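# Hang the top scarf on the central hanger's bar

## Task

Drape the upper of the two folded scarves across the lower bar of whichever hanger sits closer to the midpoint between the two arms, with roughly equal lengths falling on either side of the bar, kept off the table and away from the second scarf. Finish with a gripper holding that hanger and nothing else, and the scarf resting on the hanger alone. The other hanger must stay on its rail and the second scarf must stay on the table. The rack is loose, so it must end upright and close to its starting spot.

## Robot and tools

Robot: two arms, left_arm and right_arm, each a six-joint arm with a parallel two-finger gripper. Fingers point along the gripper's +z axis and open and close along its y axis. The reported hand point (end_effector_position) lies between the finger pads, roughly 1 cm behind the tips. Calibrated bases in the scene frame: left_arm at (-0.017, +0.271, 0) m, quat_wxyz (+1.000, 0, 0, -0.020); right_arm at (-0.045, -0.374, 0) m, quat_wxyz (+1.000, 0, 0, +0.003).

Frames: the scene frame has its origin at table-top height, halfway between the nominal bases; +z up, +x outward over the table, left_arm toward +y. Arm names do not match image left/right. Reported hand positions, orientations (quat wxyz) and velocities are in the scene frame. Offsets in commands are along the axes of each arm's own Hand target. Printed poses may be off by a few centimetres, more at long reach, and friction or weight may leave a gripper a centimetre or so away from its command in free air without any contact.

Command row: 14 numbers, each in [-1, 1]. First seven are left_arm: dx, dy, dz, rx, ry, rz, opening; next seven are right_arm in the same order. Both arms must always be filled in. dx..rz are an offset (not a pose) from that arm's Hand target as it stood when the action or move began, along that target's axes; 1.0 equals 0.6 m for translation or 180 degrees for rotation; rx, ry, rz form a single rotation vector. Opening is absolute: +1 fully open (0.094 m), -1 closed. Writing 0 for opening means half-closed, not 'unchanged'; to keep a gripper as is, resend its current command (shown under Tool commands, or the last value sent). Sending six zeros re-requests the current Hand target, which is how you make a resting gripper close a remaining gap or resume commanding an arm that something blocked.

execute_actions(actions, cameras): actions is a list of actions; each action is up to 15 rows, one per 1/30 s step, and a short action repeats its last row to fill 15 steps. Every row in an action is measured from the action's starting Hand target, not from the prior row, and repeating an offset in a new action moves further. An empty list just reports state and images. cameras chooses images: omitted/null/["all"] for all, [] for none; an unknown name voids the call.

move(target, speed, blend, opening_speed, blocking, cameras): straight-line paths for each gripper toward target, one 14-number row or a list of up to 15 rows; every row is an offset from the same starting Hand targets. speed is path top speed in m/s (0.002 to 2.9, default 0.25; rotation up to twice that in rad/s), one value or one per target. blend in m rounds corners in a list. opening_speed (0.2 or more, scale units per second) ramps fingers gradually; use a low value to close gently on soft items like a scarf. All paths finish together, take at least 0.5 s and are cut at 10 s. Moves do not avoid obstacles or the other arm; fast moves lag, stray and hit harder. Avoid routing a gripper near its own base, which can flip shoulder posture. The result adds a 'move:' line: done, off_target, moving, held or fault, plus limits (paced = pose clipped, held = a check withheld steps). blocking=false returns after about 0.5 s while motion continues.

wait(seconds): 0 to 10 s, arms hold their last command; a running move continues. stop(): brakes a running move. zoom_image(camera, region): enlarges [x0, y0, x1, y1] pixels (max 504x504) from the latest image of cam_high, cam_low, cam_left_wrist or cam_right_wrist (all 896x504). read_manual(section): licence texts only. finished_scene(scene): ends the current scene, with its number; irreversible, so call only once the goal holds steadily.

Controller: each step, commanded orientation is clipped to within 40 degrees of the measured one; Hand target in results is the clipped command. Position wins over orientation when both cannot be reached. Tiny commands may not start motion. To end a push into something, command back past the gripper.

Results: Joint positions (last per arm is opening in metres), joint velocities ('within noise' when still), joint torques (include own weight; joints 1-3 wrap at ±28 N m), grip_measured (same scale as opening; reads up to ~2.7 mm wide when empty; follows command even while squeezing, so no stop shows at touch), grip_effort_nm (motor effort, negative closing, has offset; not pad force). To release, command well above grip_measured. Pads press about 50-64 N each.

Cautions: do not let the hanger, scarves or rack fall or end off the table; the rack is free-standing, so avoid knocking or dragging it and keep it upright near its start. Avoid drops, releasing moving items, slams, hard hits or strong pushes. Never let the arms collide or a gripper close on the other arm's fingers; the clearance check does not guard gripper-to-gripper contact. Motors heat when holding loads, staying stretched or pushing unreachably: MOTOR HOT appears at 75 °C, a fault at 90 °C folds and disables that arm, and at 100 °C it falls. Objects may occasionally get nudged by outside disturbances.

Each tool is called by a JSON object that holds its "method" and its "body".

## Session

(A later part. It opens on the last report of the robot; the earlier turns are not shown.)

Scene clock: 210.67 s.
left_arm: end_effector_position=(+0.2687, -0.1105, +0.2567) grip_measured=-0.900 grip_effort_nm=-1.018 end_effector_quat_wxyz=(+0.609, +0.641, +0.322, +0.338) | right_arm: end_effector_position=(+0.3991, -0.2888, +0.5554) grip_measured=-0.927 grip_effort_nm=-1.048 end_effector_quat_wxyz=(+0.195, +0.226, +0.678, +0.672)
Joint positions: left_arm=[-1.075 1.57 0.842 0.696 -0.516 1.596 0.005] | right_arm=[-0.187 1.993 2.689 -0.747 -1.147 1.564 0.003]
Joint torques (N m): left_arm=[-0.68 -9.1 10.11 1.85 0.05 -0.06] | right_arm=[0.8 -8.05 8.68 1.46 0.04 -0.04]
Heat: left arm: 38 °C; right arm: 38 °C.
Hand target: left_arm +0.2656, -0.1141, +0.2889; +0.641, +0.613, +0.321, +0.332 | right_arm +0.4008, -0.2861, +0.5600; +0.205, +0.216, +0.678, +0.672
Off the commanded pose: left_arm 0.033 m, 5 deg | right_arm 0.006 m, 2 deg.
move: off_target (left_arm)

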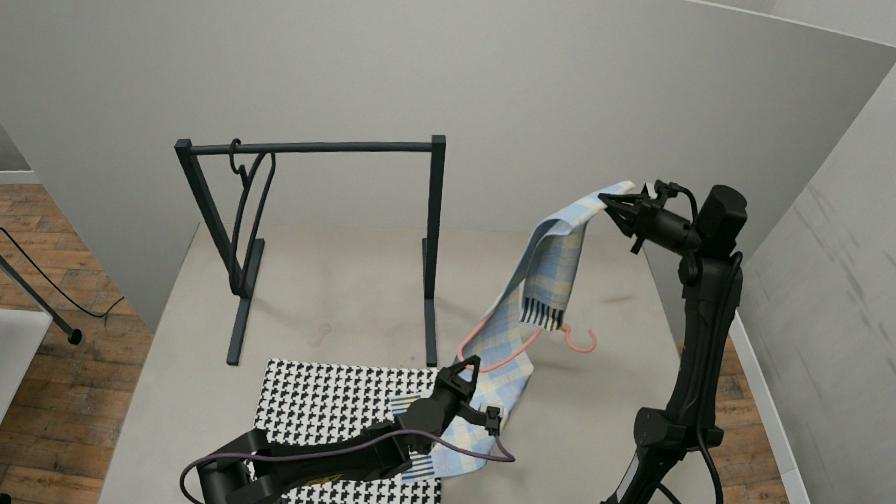

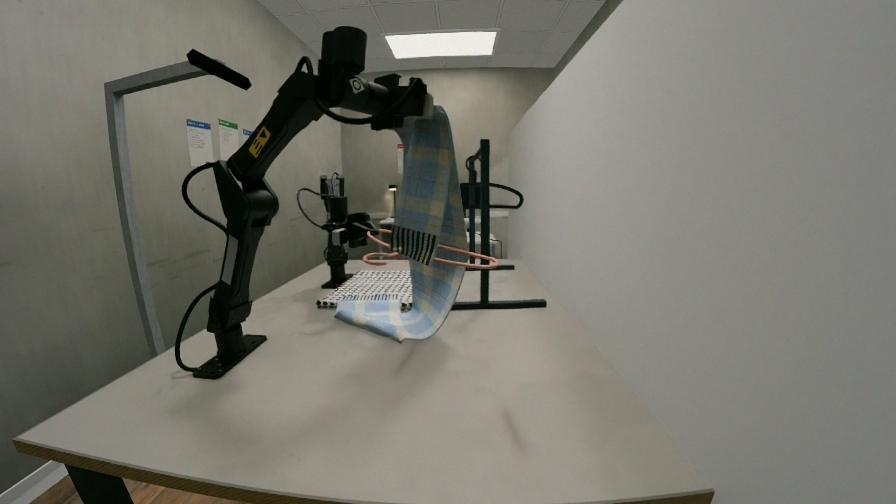

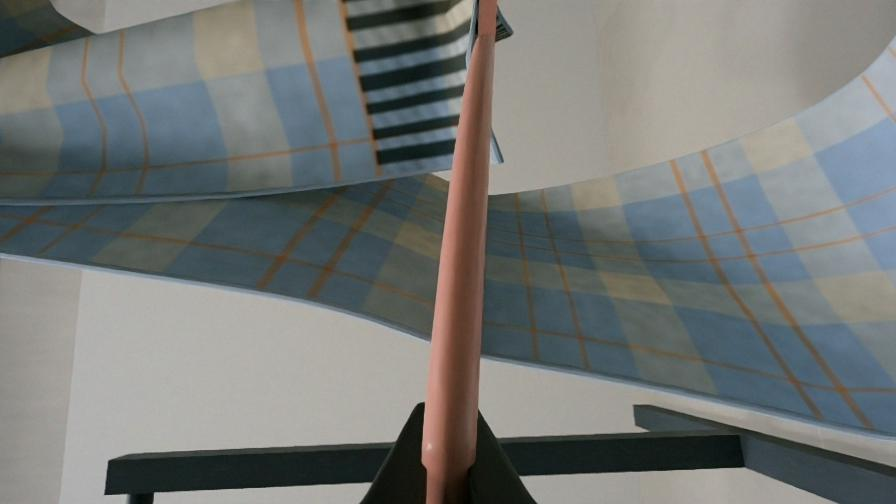

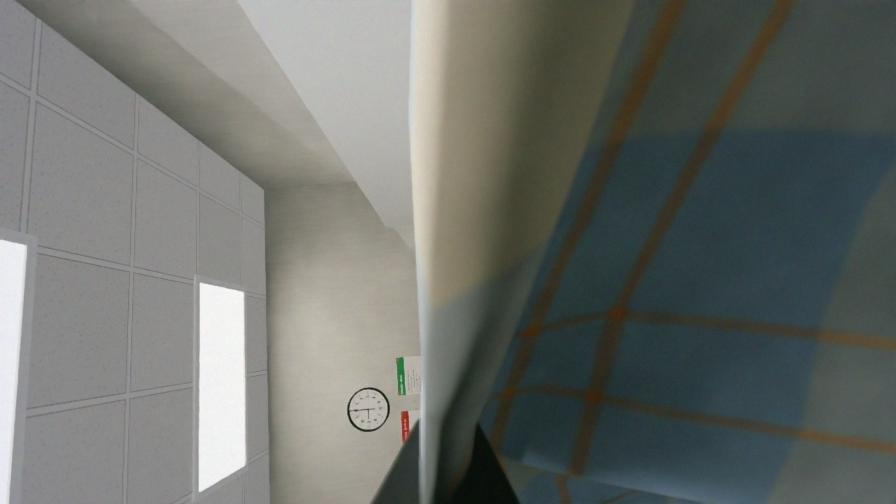

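{"method": "move", "body": {"target": [[0,-0.12,0,0,0,0,-1,0,0,0,0,0,0,-1],[-0.075,-0.12,0,0,0,0,-1,0,0,0,0,0,0,-1]], "speed": 0.1}}

{"method": "zoom_image", "body": {"camera": "cam_low", "region": [340, 190, 520, 310]}}

Scene clock: 218.73 s.
left_arm: end_effector_position=(+0.2389, -0.1480, +0.2011) grip_measured=-0.900 grip_effort_nm=-1.023 end_effector_quat_wxyz=(+0.622, +0.636, +0.314, +0.331) | right_arm: end_effector_position=(+0.3991, -0.2888, +0.5554) grip_measured=-0.927 grip_effort_nm=-1.048 end_effector_quat_wxyz=(+0.195, +0.226, +0.678, +0.672)
Joint positions: left_arm=[-1.194 1.799 0.803 0.989 -0.61 1.597 0.005] | right_arm=[-0.187 1.993 2.689 -0.747 -1.147 1.564 0.003]
Joint torques (N m): left_arm=[-0.12 -7.3 9.21 1.97 -0.13 -0.02] | right_arm=[0.81 -8.03 8.68 1.45 0.04 -0.03]
Heat: left arm: 38 °C; right arm: 39 °C.
Hand target: left_arm +0.2423, -0.1530, +0.2173; +0.641, +0.613, +0.321, +0.332 | right_arm +0.4008, -0.2861, +0.5600; +0.205, +0.216, +0.678, +0.672
Off the commanded pose: left_arm 0.017 m, 4 deg | right_arm 0.006 m, 2 deg.
move: off_target (left_arm)

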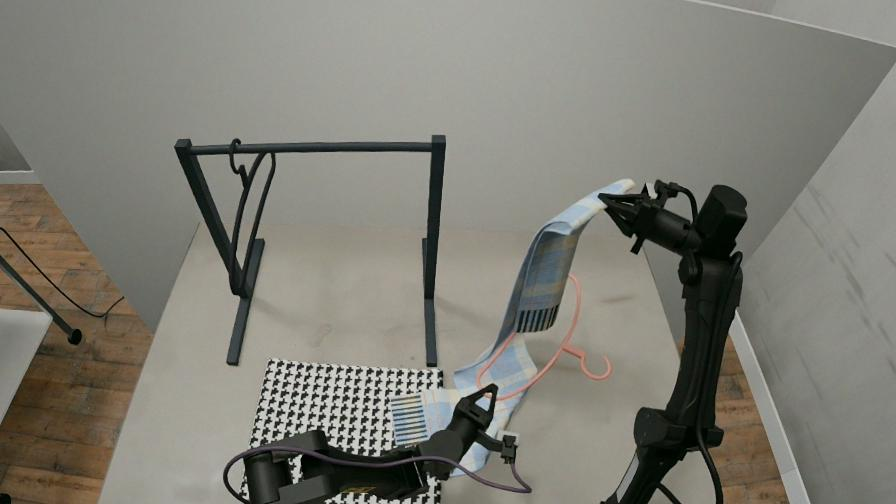

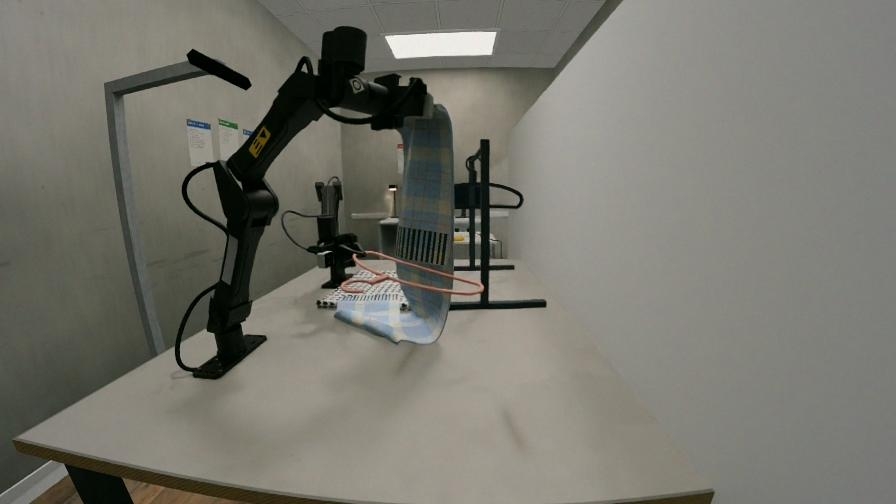

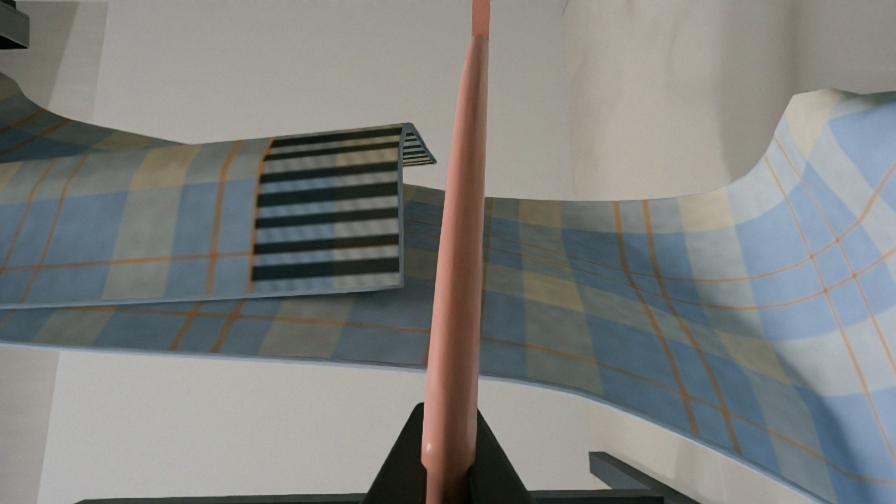

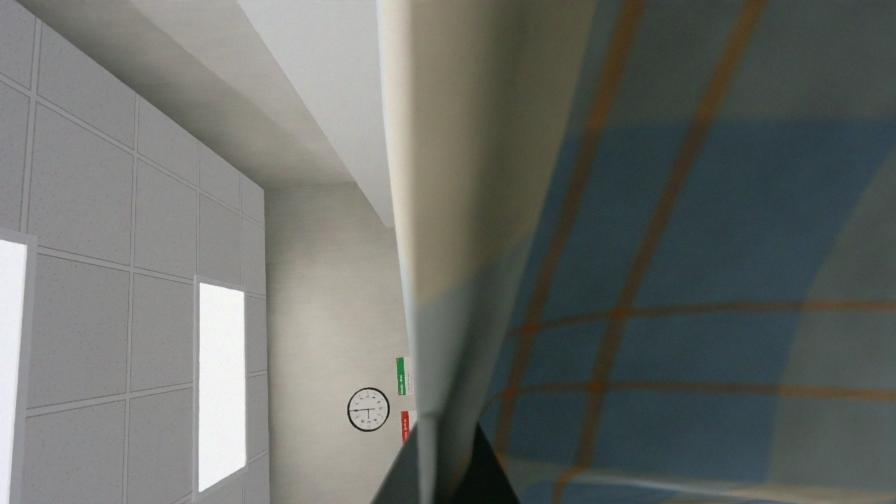

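Scaled by 2.800.

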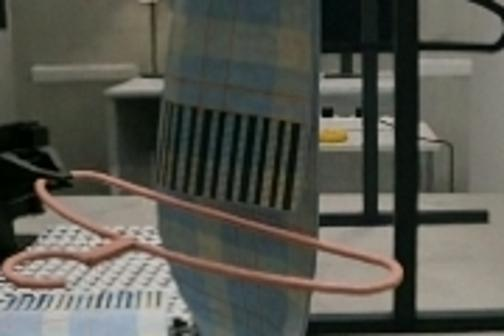

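{"method": "move", "body": {"target": [0,0.1,0,0,0,0,-1,0,0,0,0,0,0,-1], "speed": 0.1}}

{"method": "zoom_image", "body": {"camera": "cam_low", "region": [340, 190, 520, 310]}}

{"method": "zoom_image", "body": {"camera": "cam_high", "region": [420, 170, 660, 400]}}

Scene clock: 220.63 s.
left_arm: end_effector_position=(+0.2406, -0.1513, +0.2491) grip_measured=-0.900 grip_effort_nm=-1.013 end_effector_quat_wxyz=(+0.617, +0.640, +0.314, +0.333) | right_arm: end_effector_position=(+0.3991, -0.2888, +0.5554) grip_measured=-0.927 grip_effort_nm=-1.053 end_effector_quat_wxyz=(+0.195, +0.226, +0.678, +0.672)
Joint positions: left_arm=[-1.194 1.684 0.912 0.752 -0.614 1.599 0.005] | right_arm=[-0.187 1.993 2.689 -0.747 -1.147 1.564 0.003]
Joint torques (N m): left_arm=[-0.38 -9.78 9.63 1.77 -0.14 -0.03] | right_arm=[0.8 -8.06 8.66 1.46 0.04 -0.03]
Heat: left arm: 38 °C; right arm: 39 °C.
Hand target: left_arm +0.2402, -0.1513, +0.2772; +0.641, +0.613, +0.321, +0.332 | right_arm +0.4008, -0.2861, +0.5600; +0.205, +0.216, +0.678, +0.672
Off the commanded pose: left_arm 0.028 m, 4 deg | right_arm 0.006 m, 2 deg.
move: off_target (left_arm)

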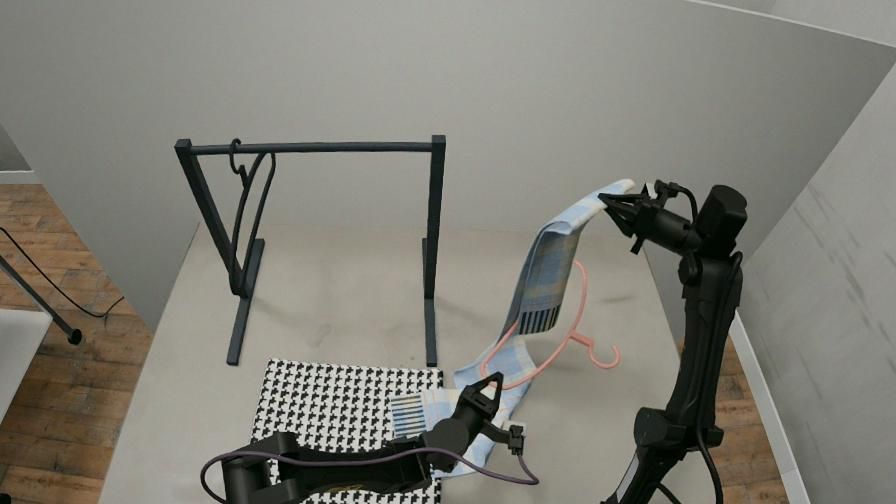

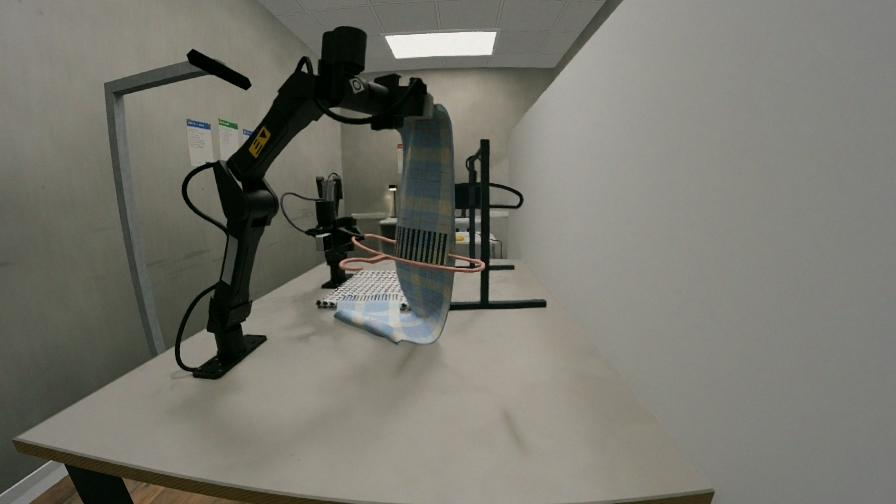

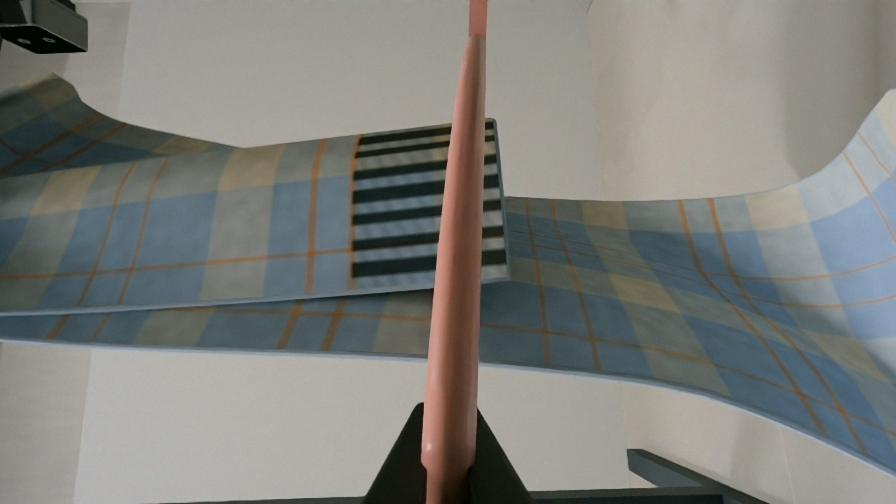

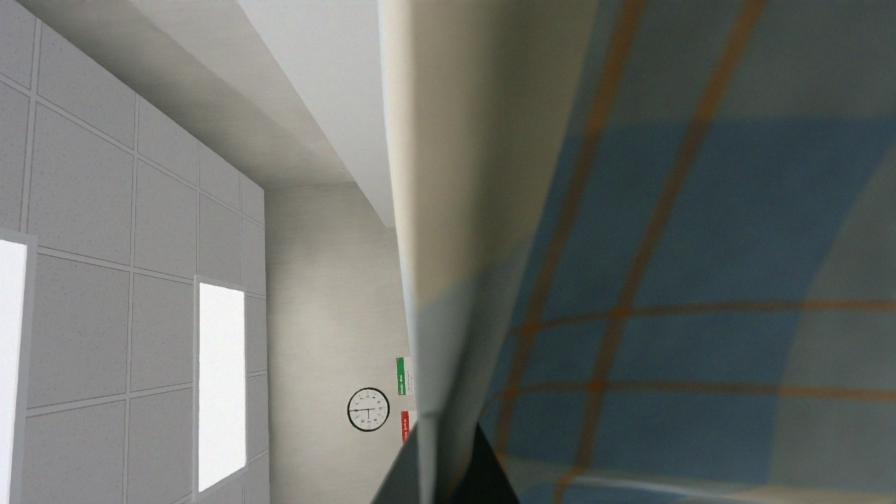

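Scaled by 2.800.

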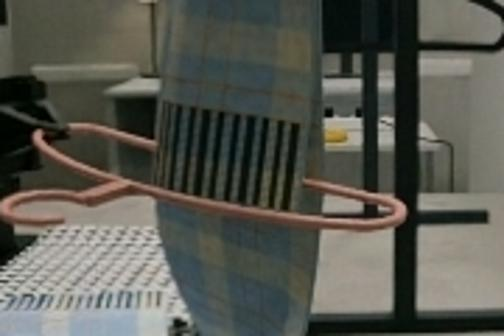

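Scaled by 2.100.

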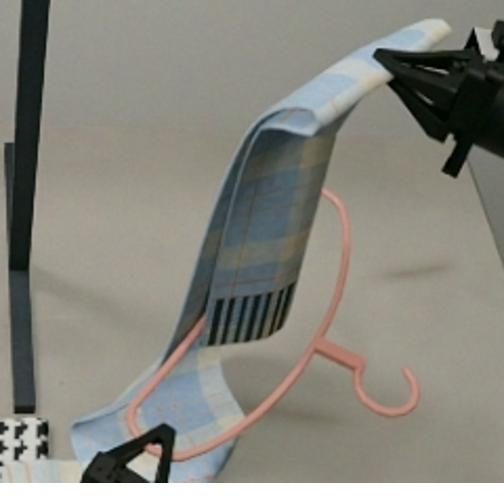

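{"method": "move", "body": {"target": [0,0.25,0,0,0,0,-1,0,0,0,0,0,0,-1], "speed": 0.12}}

{"method": "zoom_image", "body": {"camera": "cam_low", "region": [340, 80, 520, 260]}}

{"method": "zoom_image", "body": {"camera": "cam_high", "region": [420, 170, 660, 400]}}

Scene clock: 223.50 s.
left_arm: end_effector_position=(+0.2386, -0.1543, +0.3967) grip_measured=-0.900 grip_effort_nm=-1.018 end_effector_quat_wxyz=(+0.616, +0.641, +0.312, +0.334) | right_arm: end_effector_position=(+0.3991, -0.2888, +0.5554) grip_measured=-0.927 grip_effort_nm=-1.043 end_effector_quat_wxyz=(+0.195, +0.226, +0.678, +0.672)
Joint positions: left_arm=[-1.202 1.562 1.396 0.145 -0.621 1.601 0.005] | right_arm=[-0.187 1.993 2.689 -0.747 -1.147 1.564 0.003]
Joint torques (N m): left_arm=[-0.53 -9.26 10.5 1.81 -0.17 -0.05] | right_arm=[0.8 -8.05 8.66 1.46 0.04 -0.03]
Heat: left arm: 39 °C; right arm: 40 °C.
Hand target: left_arm +0.2353, -0.1470, +0.4270; +0.641, +0.613, +0.321, +0.332 | right_arm +0.4008, -0.2861, +0.5600; +0.205, +0.216, +0.678, +0.672
Off the commanded pose: left_arm 0.031 m, 4 deg | right_arm 0.006 m, 2 deg.
move: off_target (left_arm)

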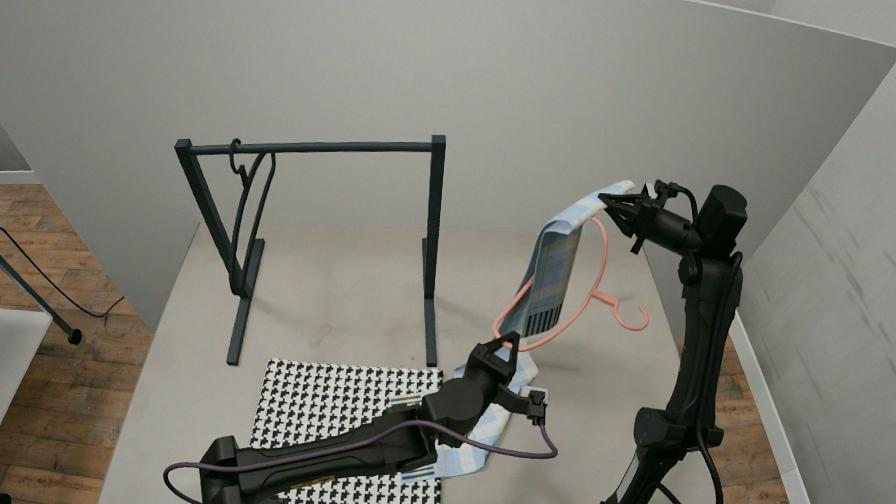

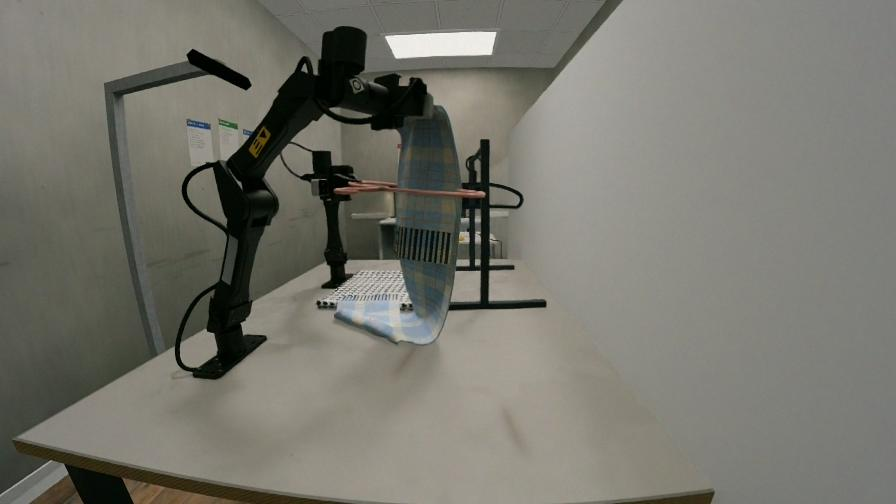

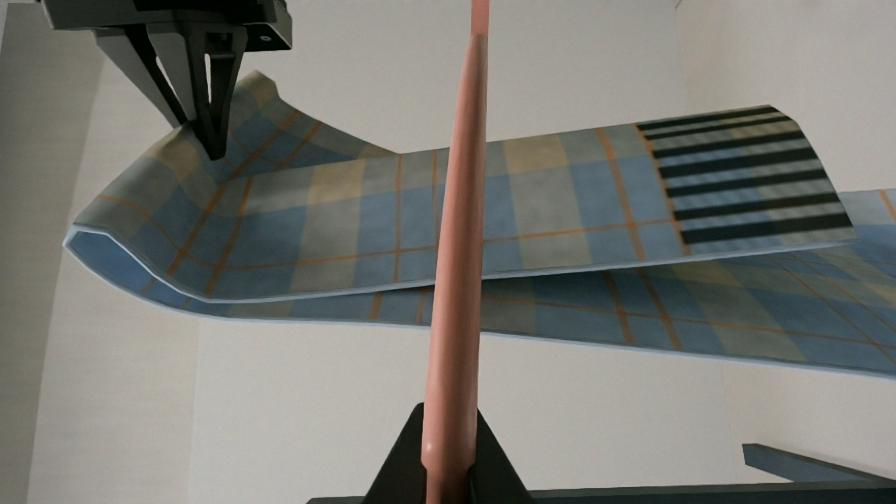

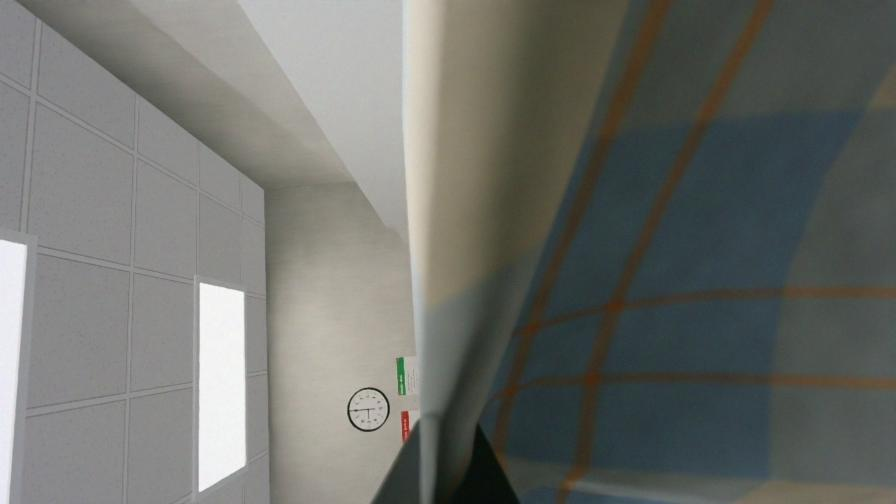

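Scaled by 2.800.

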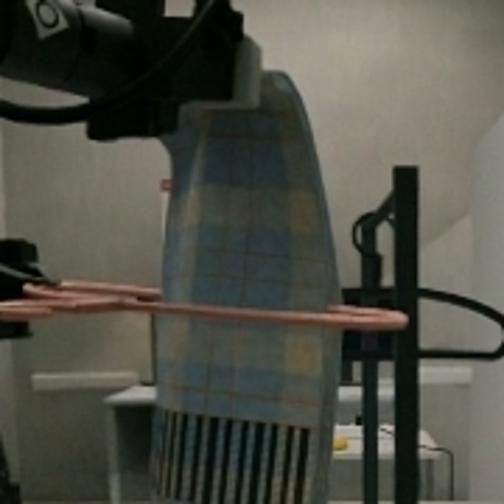

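Scaled by 2.100.

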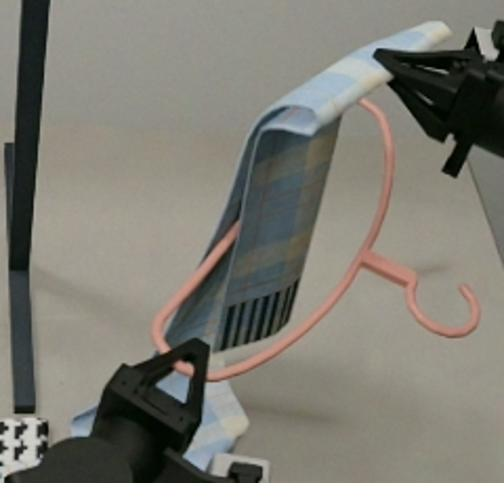

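{"method": "move", "body": {"target": [0,0.075,0,0,0,0,-1,0,-0.1,0,0.139,0,0,-1], "speed": 0.1}}

{"method": "zoom_image", "body": {"camera": "cam_low", "region": [340, 60, 520, 240]}}

{"method": "zoom_image", "body": {"camera": "cam_high", "region": [480, 150, 680, 370]}}

Scene clock: 228.30 s.
left_arm: end_effector_position=(+0.2337, -0.1467, +0.4520) grip_measured=-0.900 grip_effort_nm=-1.013 end_effector_quat_wxyz=(+0.624, +0.635, +0.312, +0.332) | right_arm: end_effector_position=(+0.3994, -0.2885, +0.4958) grip_measured=-0.927 grip_effort_nm=-1.048 end_effector_quat_wxyz=(+0.208, +0.275, +0.738, +0.580)
Joint positions: left_arm=[-1.207 1.562 1.603 -0.044 -0.621 1.601 0.005] | right_arm=[-0.149 2.049 2.836 -1.226 -0.967 1.213 0.003]
Joint torques (N m): left_arm=[-0.43 -6.46 10.85 1.85 -0.19 -0.05] | right_arm=[0.66 -8.69 7.75 1.4 -0.11 -0.16]
Heat: left arm: 39 °C; right arm: 40 °C.
Hand target: left_arm +0.2338, -0.1457, +0.4720; +0.641, +0.613, +0.321, +0.332 | right_arm +0.3997, -0.2863, +0.5000; +0.153, +0.255, +0.808, +0.509
Off the commanded pose: left_arm 0.020 m, 3 deg | right_arm 0.005 m, 13 deg.
elbow stopped short (right arm): the move would have taken joint 3 (elbow) straighter than the controller allows.
move: off_target (left_arm, right_arm)

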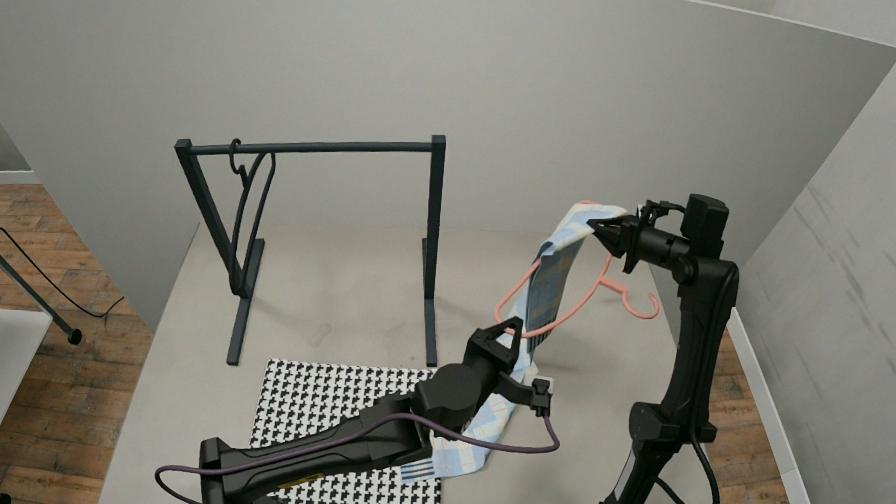

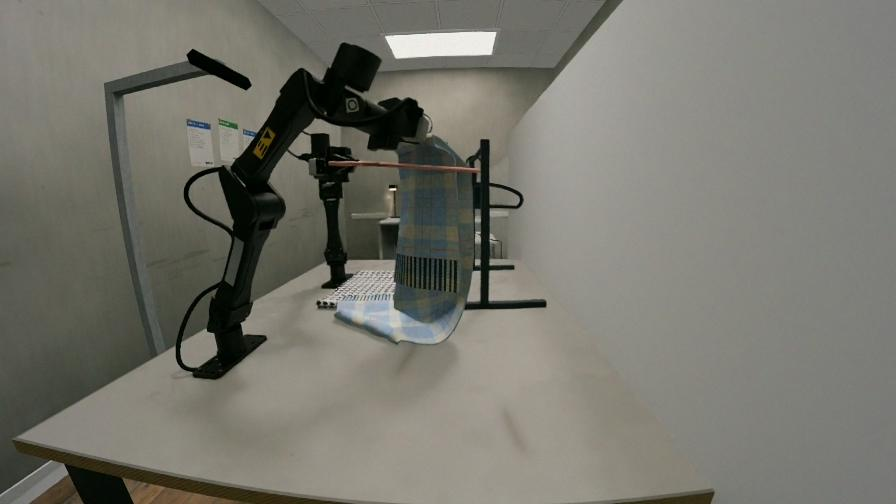

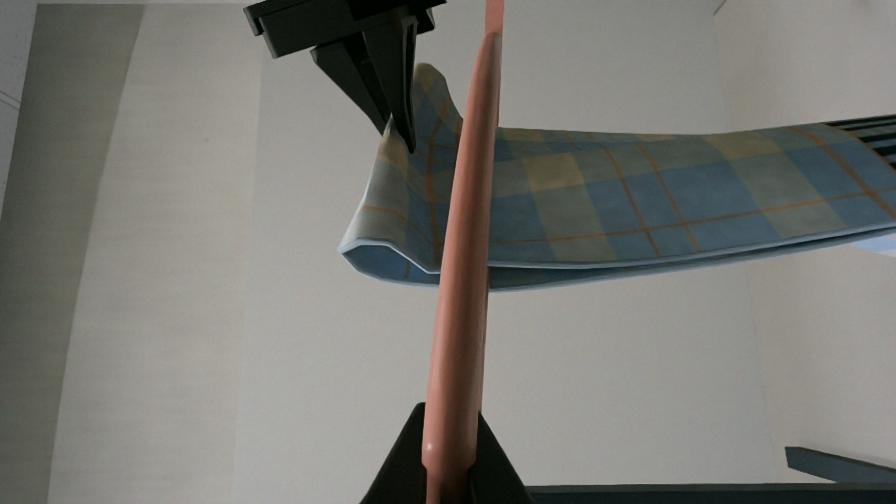

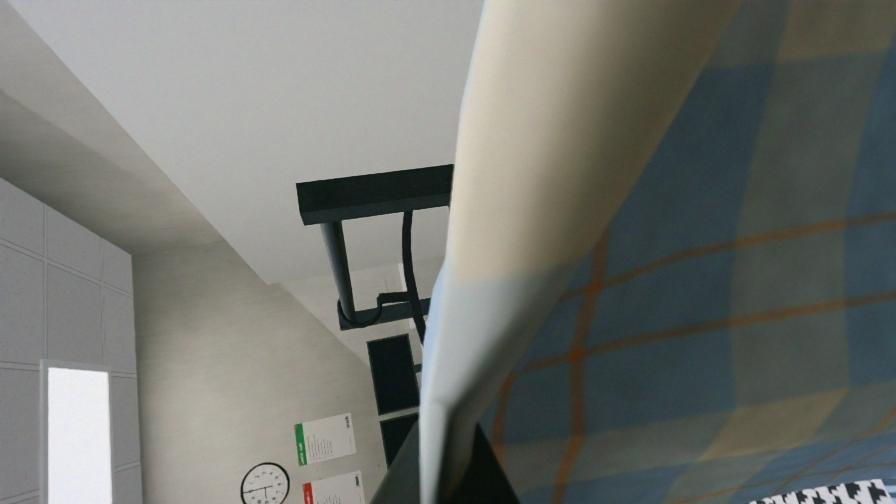

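Scaled by 2.800.

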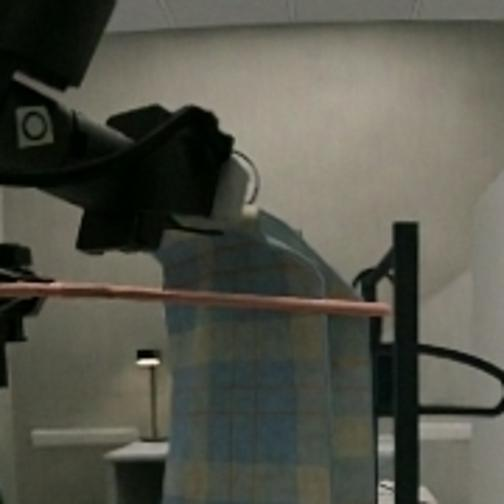

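Scaled by 2.291.

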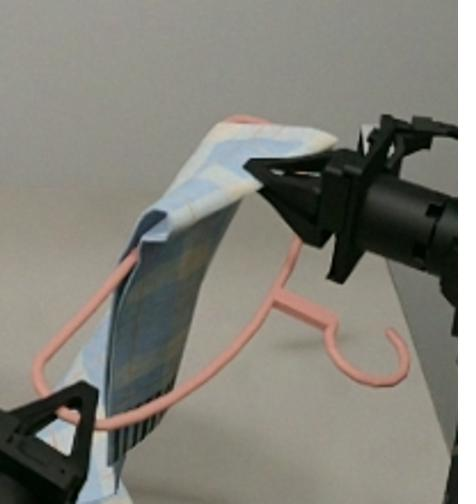

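{"method": "move", "body": {"target": [0,0,0,0,0,0,-1,0,0,0,0,0,0,-0.6], "speed": 0.1, "opening_speed": 0.4}}

{"method": "zoom_image", "body": {"camera": "cam_high", "region": [480, 150, 680, 370]}}

Scene clock: 230.27 s.
left_arm: end_effector_position=(+0.2343, -0.1458, +0.4496) grip_measured=-0.900 grip_effort_nm=-1.013 end_effector_quat_wxyz=(+0.619, +0.638, +0.313, +0.334) | right_arm: end_effector_position=(+0.3996, -0.2889, +0.4952) grip_measured=-0.602 grip_effort_nm=0.085 end_effector_quat_wxyz=(+0.209, +0.276, +0.739, +0.578)
Joint positions: left_arm=[-1.207 1.562 1.603 -0.055 -0.628 1.602 0.005] | right_arm=[-0.149 2.049 2.836 -1.229 -0.964 1.21 0.019]
Joint torques (N m): left_arm=[-0.43 -6.56 10.77 1.94 -0.13 -0.05] | right_arm=[0.72 -8.72 7.73 1.42 -0.14 -0.13]
Heat: left arm: 39 °C; right arm: 40 °C.
Hand target: left_arm +0.2338, -0.1458, +0.4719; +0.641, +0.613, +0.321, +0.332 | right_arm +0.3998, -0.2863, +0.5000; +0.153, +0.255, +0.808, +0.509
Off the commanded pose: left_arm 0.022 m, 4 deg | right_arm 0.005 m, 13 deg.
elbow stopped short (right arm): the move would have taken joint 3 (elbow) straighter than the controller allows.
move: off_target (left_arm, right_arm)

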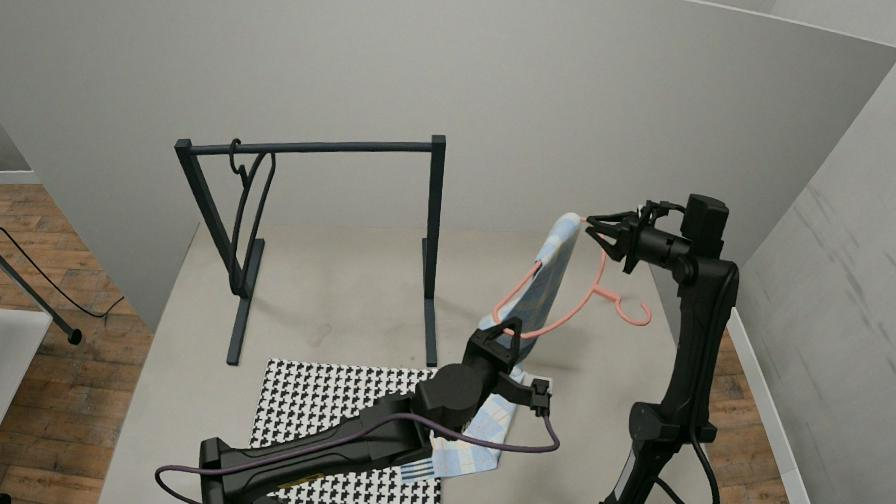

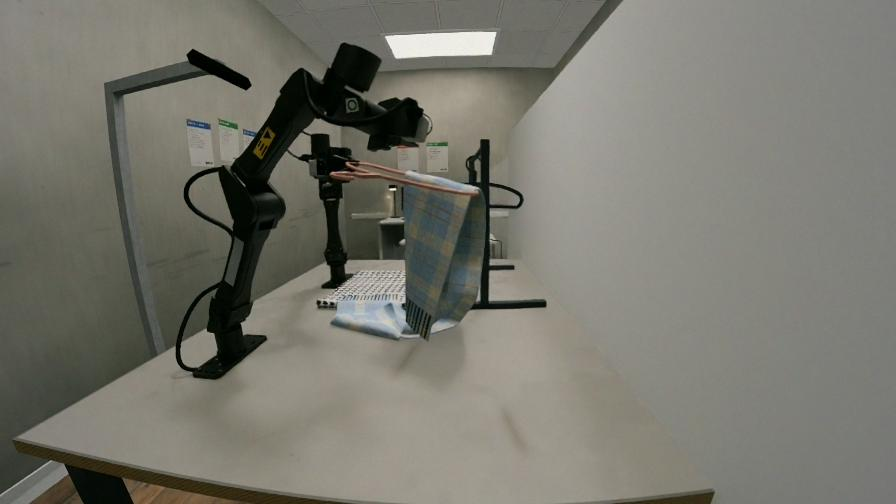

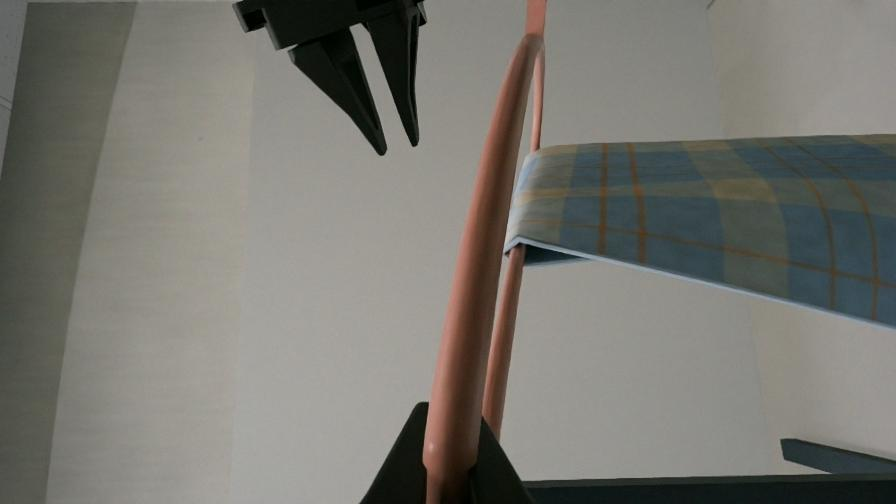

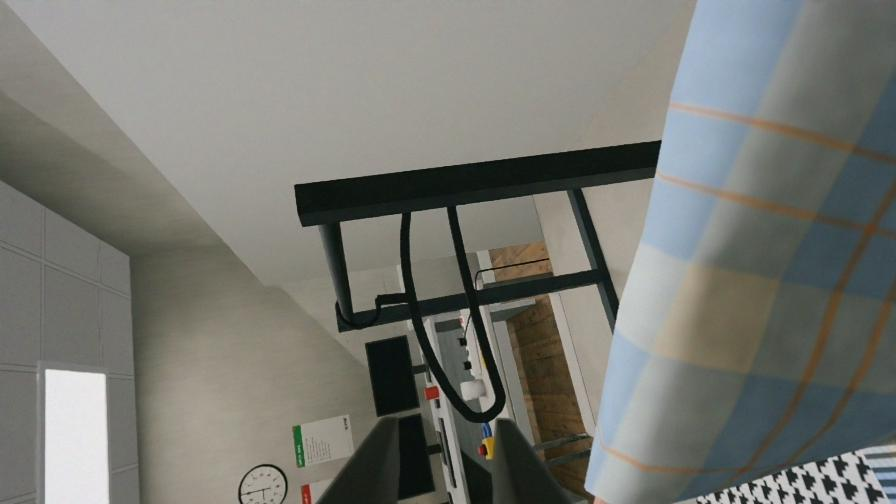

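Scaled by 2.291.

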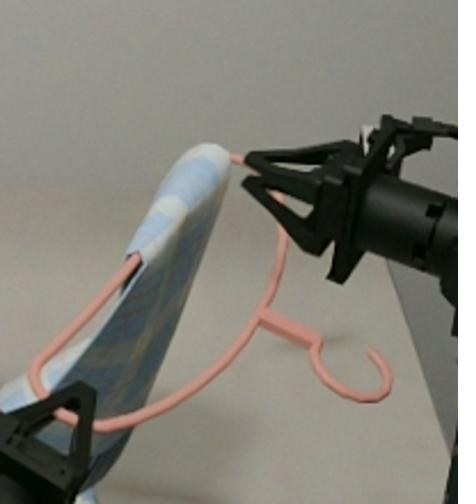

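{"method": "zoom_image", "body": {"camera": "cam_low", "region": [300, 130, 540, 350]}}

Scaled by 2.100.

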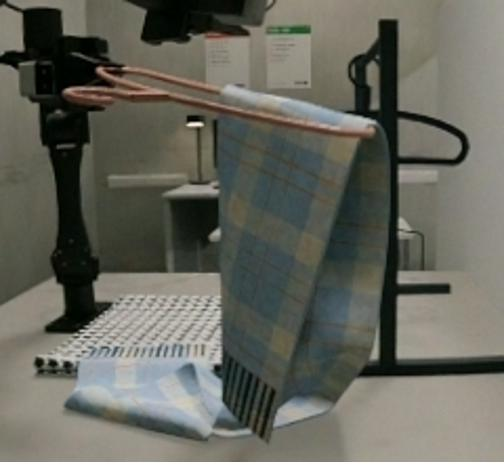

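{"method": "move", "body": {"target": [0,0,0,-0.056,0,0,-1,0,0.02,-0.2,-0.08,0,0,-0.6], "speed": 0.15}}

{"method": "zoom_image", "body": {"camera": "cam_low", "region": [300, 130, 540, 350]}}

Scene clock: 236.30 s.
left_arm: end_effector_position=(+0.2353, -0.1487, +0.4606) grip_measured=-0.901 grip_effort_nm=-1.018 end_effector_quat_wxyz=(+0.673, +0.575, +0.291, +0.363) | right_arm: end_effector_position=(+0.3581, -0.3790, +0.5452) grip_measured=-0.602 grip_effort_nm=0.076 end_effector_quat_wxyz=(+0.205, +0.261, +0.680, +0.654)
Joint positions: left_arm=[-1.207 1.562 1.453 0.32 -0.628 1.723 0.005] | right_arm=[-0.468 2.023 2.842 -1.107 -1.356 1.352 0.019]
Joint torques (N m): left_arm=[0.14 -7.68 6.74 2.05 0.21 -0.01] | right_arm=[-0.18 -11.33 6.75 1.36 -0.38 0]
Heat: left arm: 39 °C; right arm: 41 °C.
Hand target: left_arm +0.2338, -0.1457, +0.4720; +0.693, +0.554, +0.290, +0.359 | right_arm +0.3419, -0.3714, +0.5630; +0.184, +0.234, +0.737, +0.606
Off the commanded pose: left_arm 0.012 m, 3 deg | right_arm 0.025 m, 9 deg.
elbow stopped short (right arm): the move would have taken joint 3 (elbow) straighter than the controller allows.
move: off_target (left_arm, right_arm)

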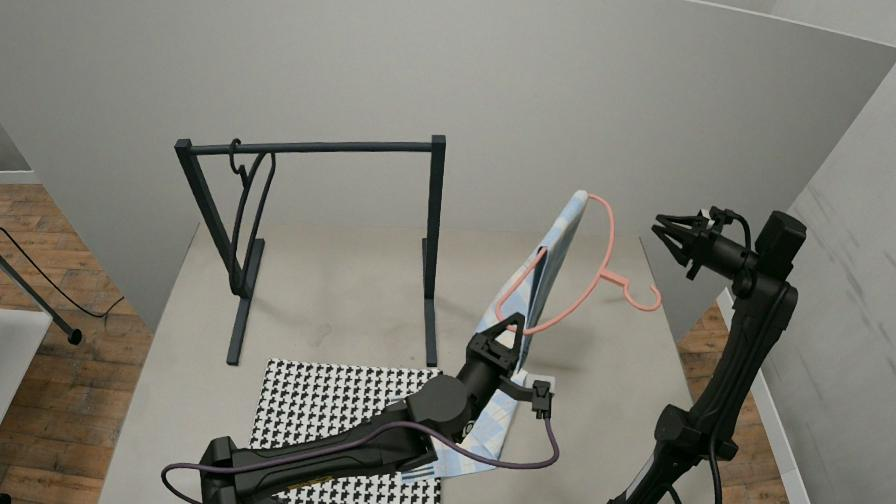

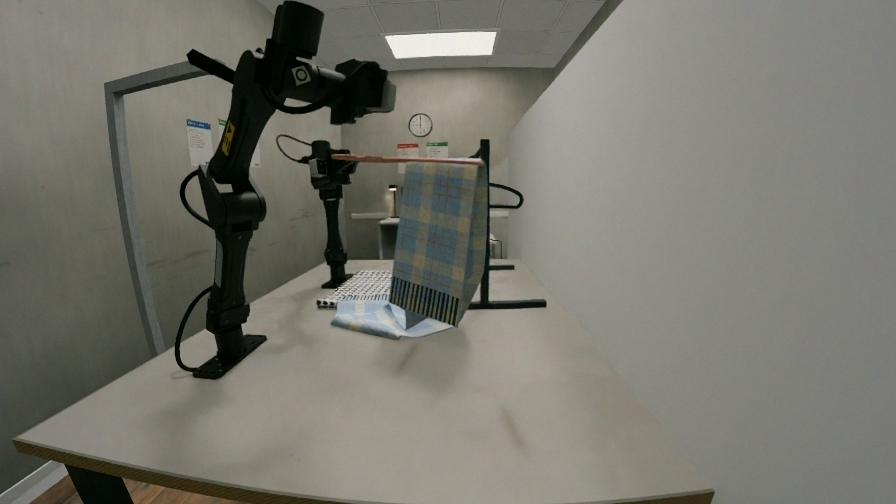

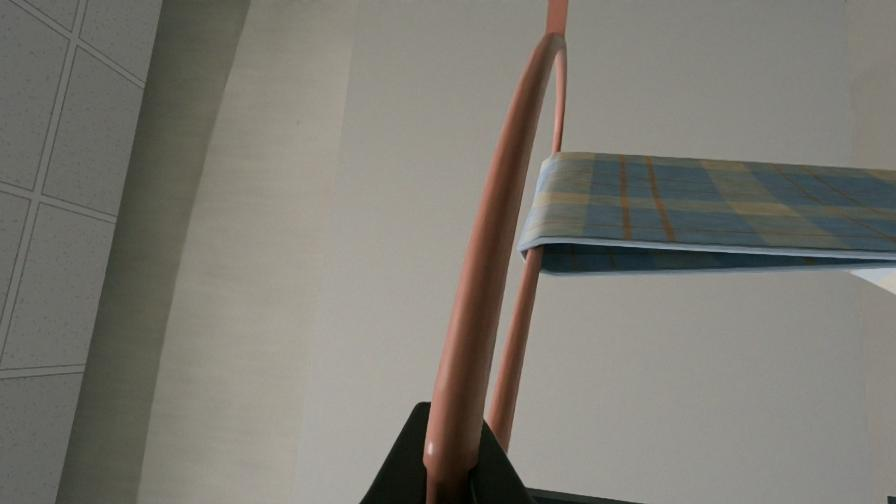

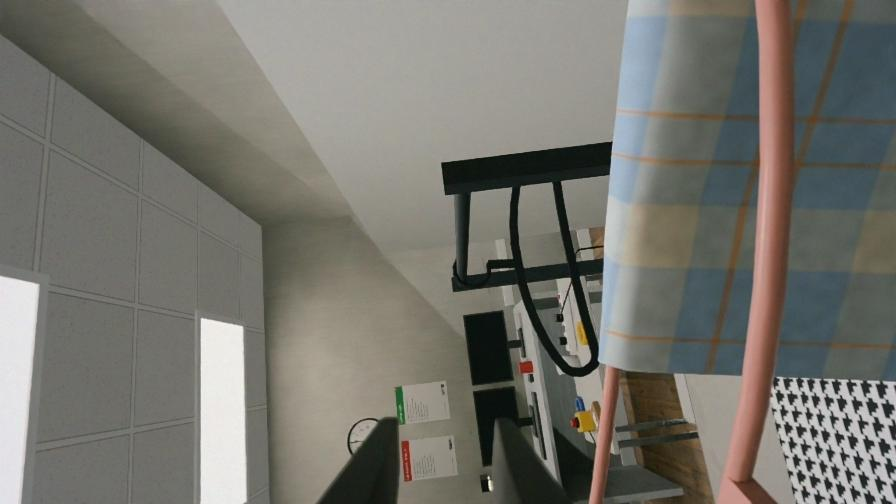

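Scaled by 2.100.

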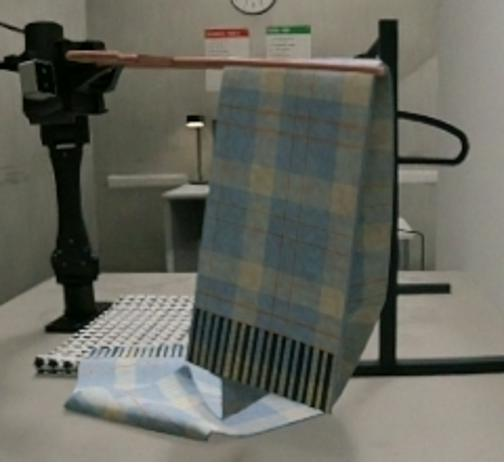

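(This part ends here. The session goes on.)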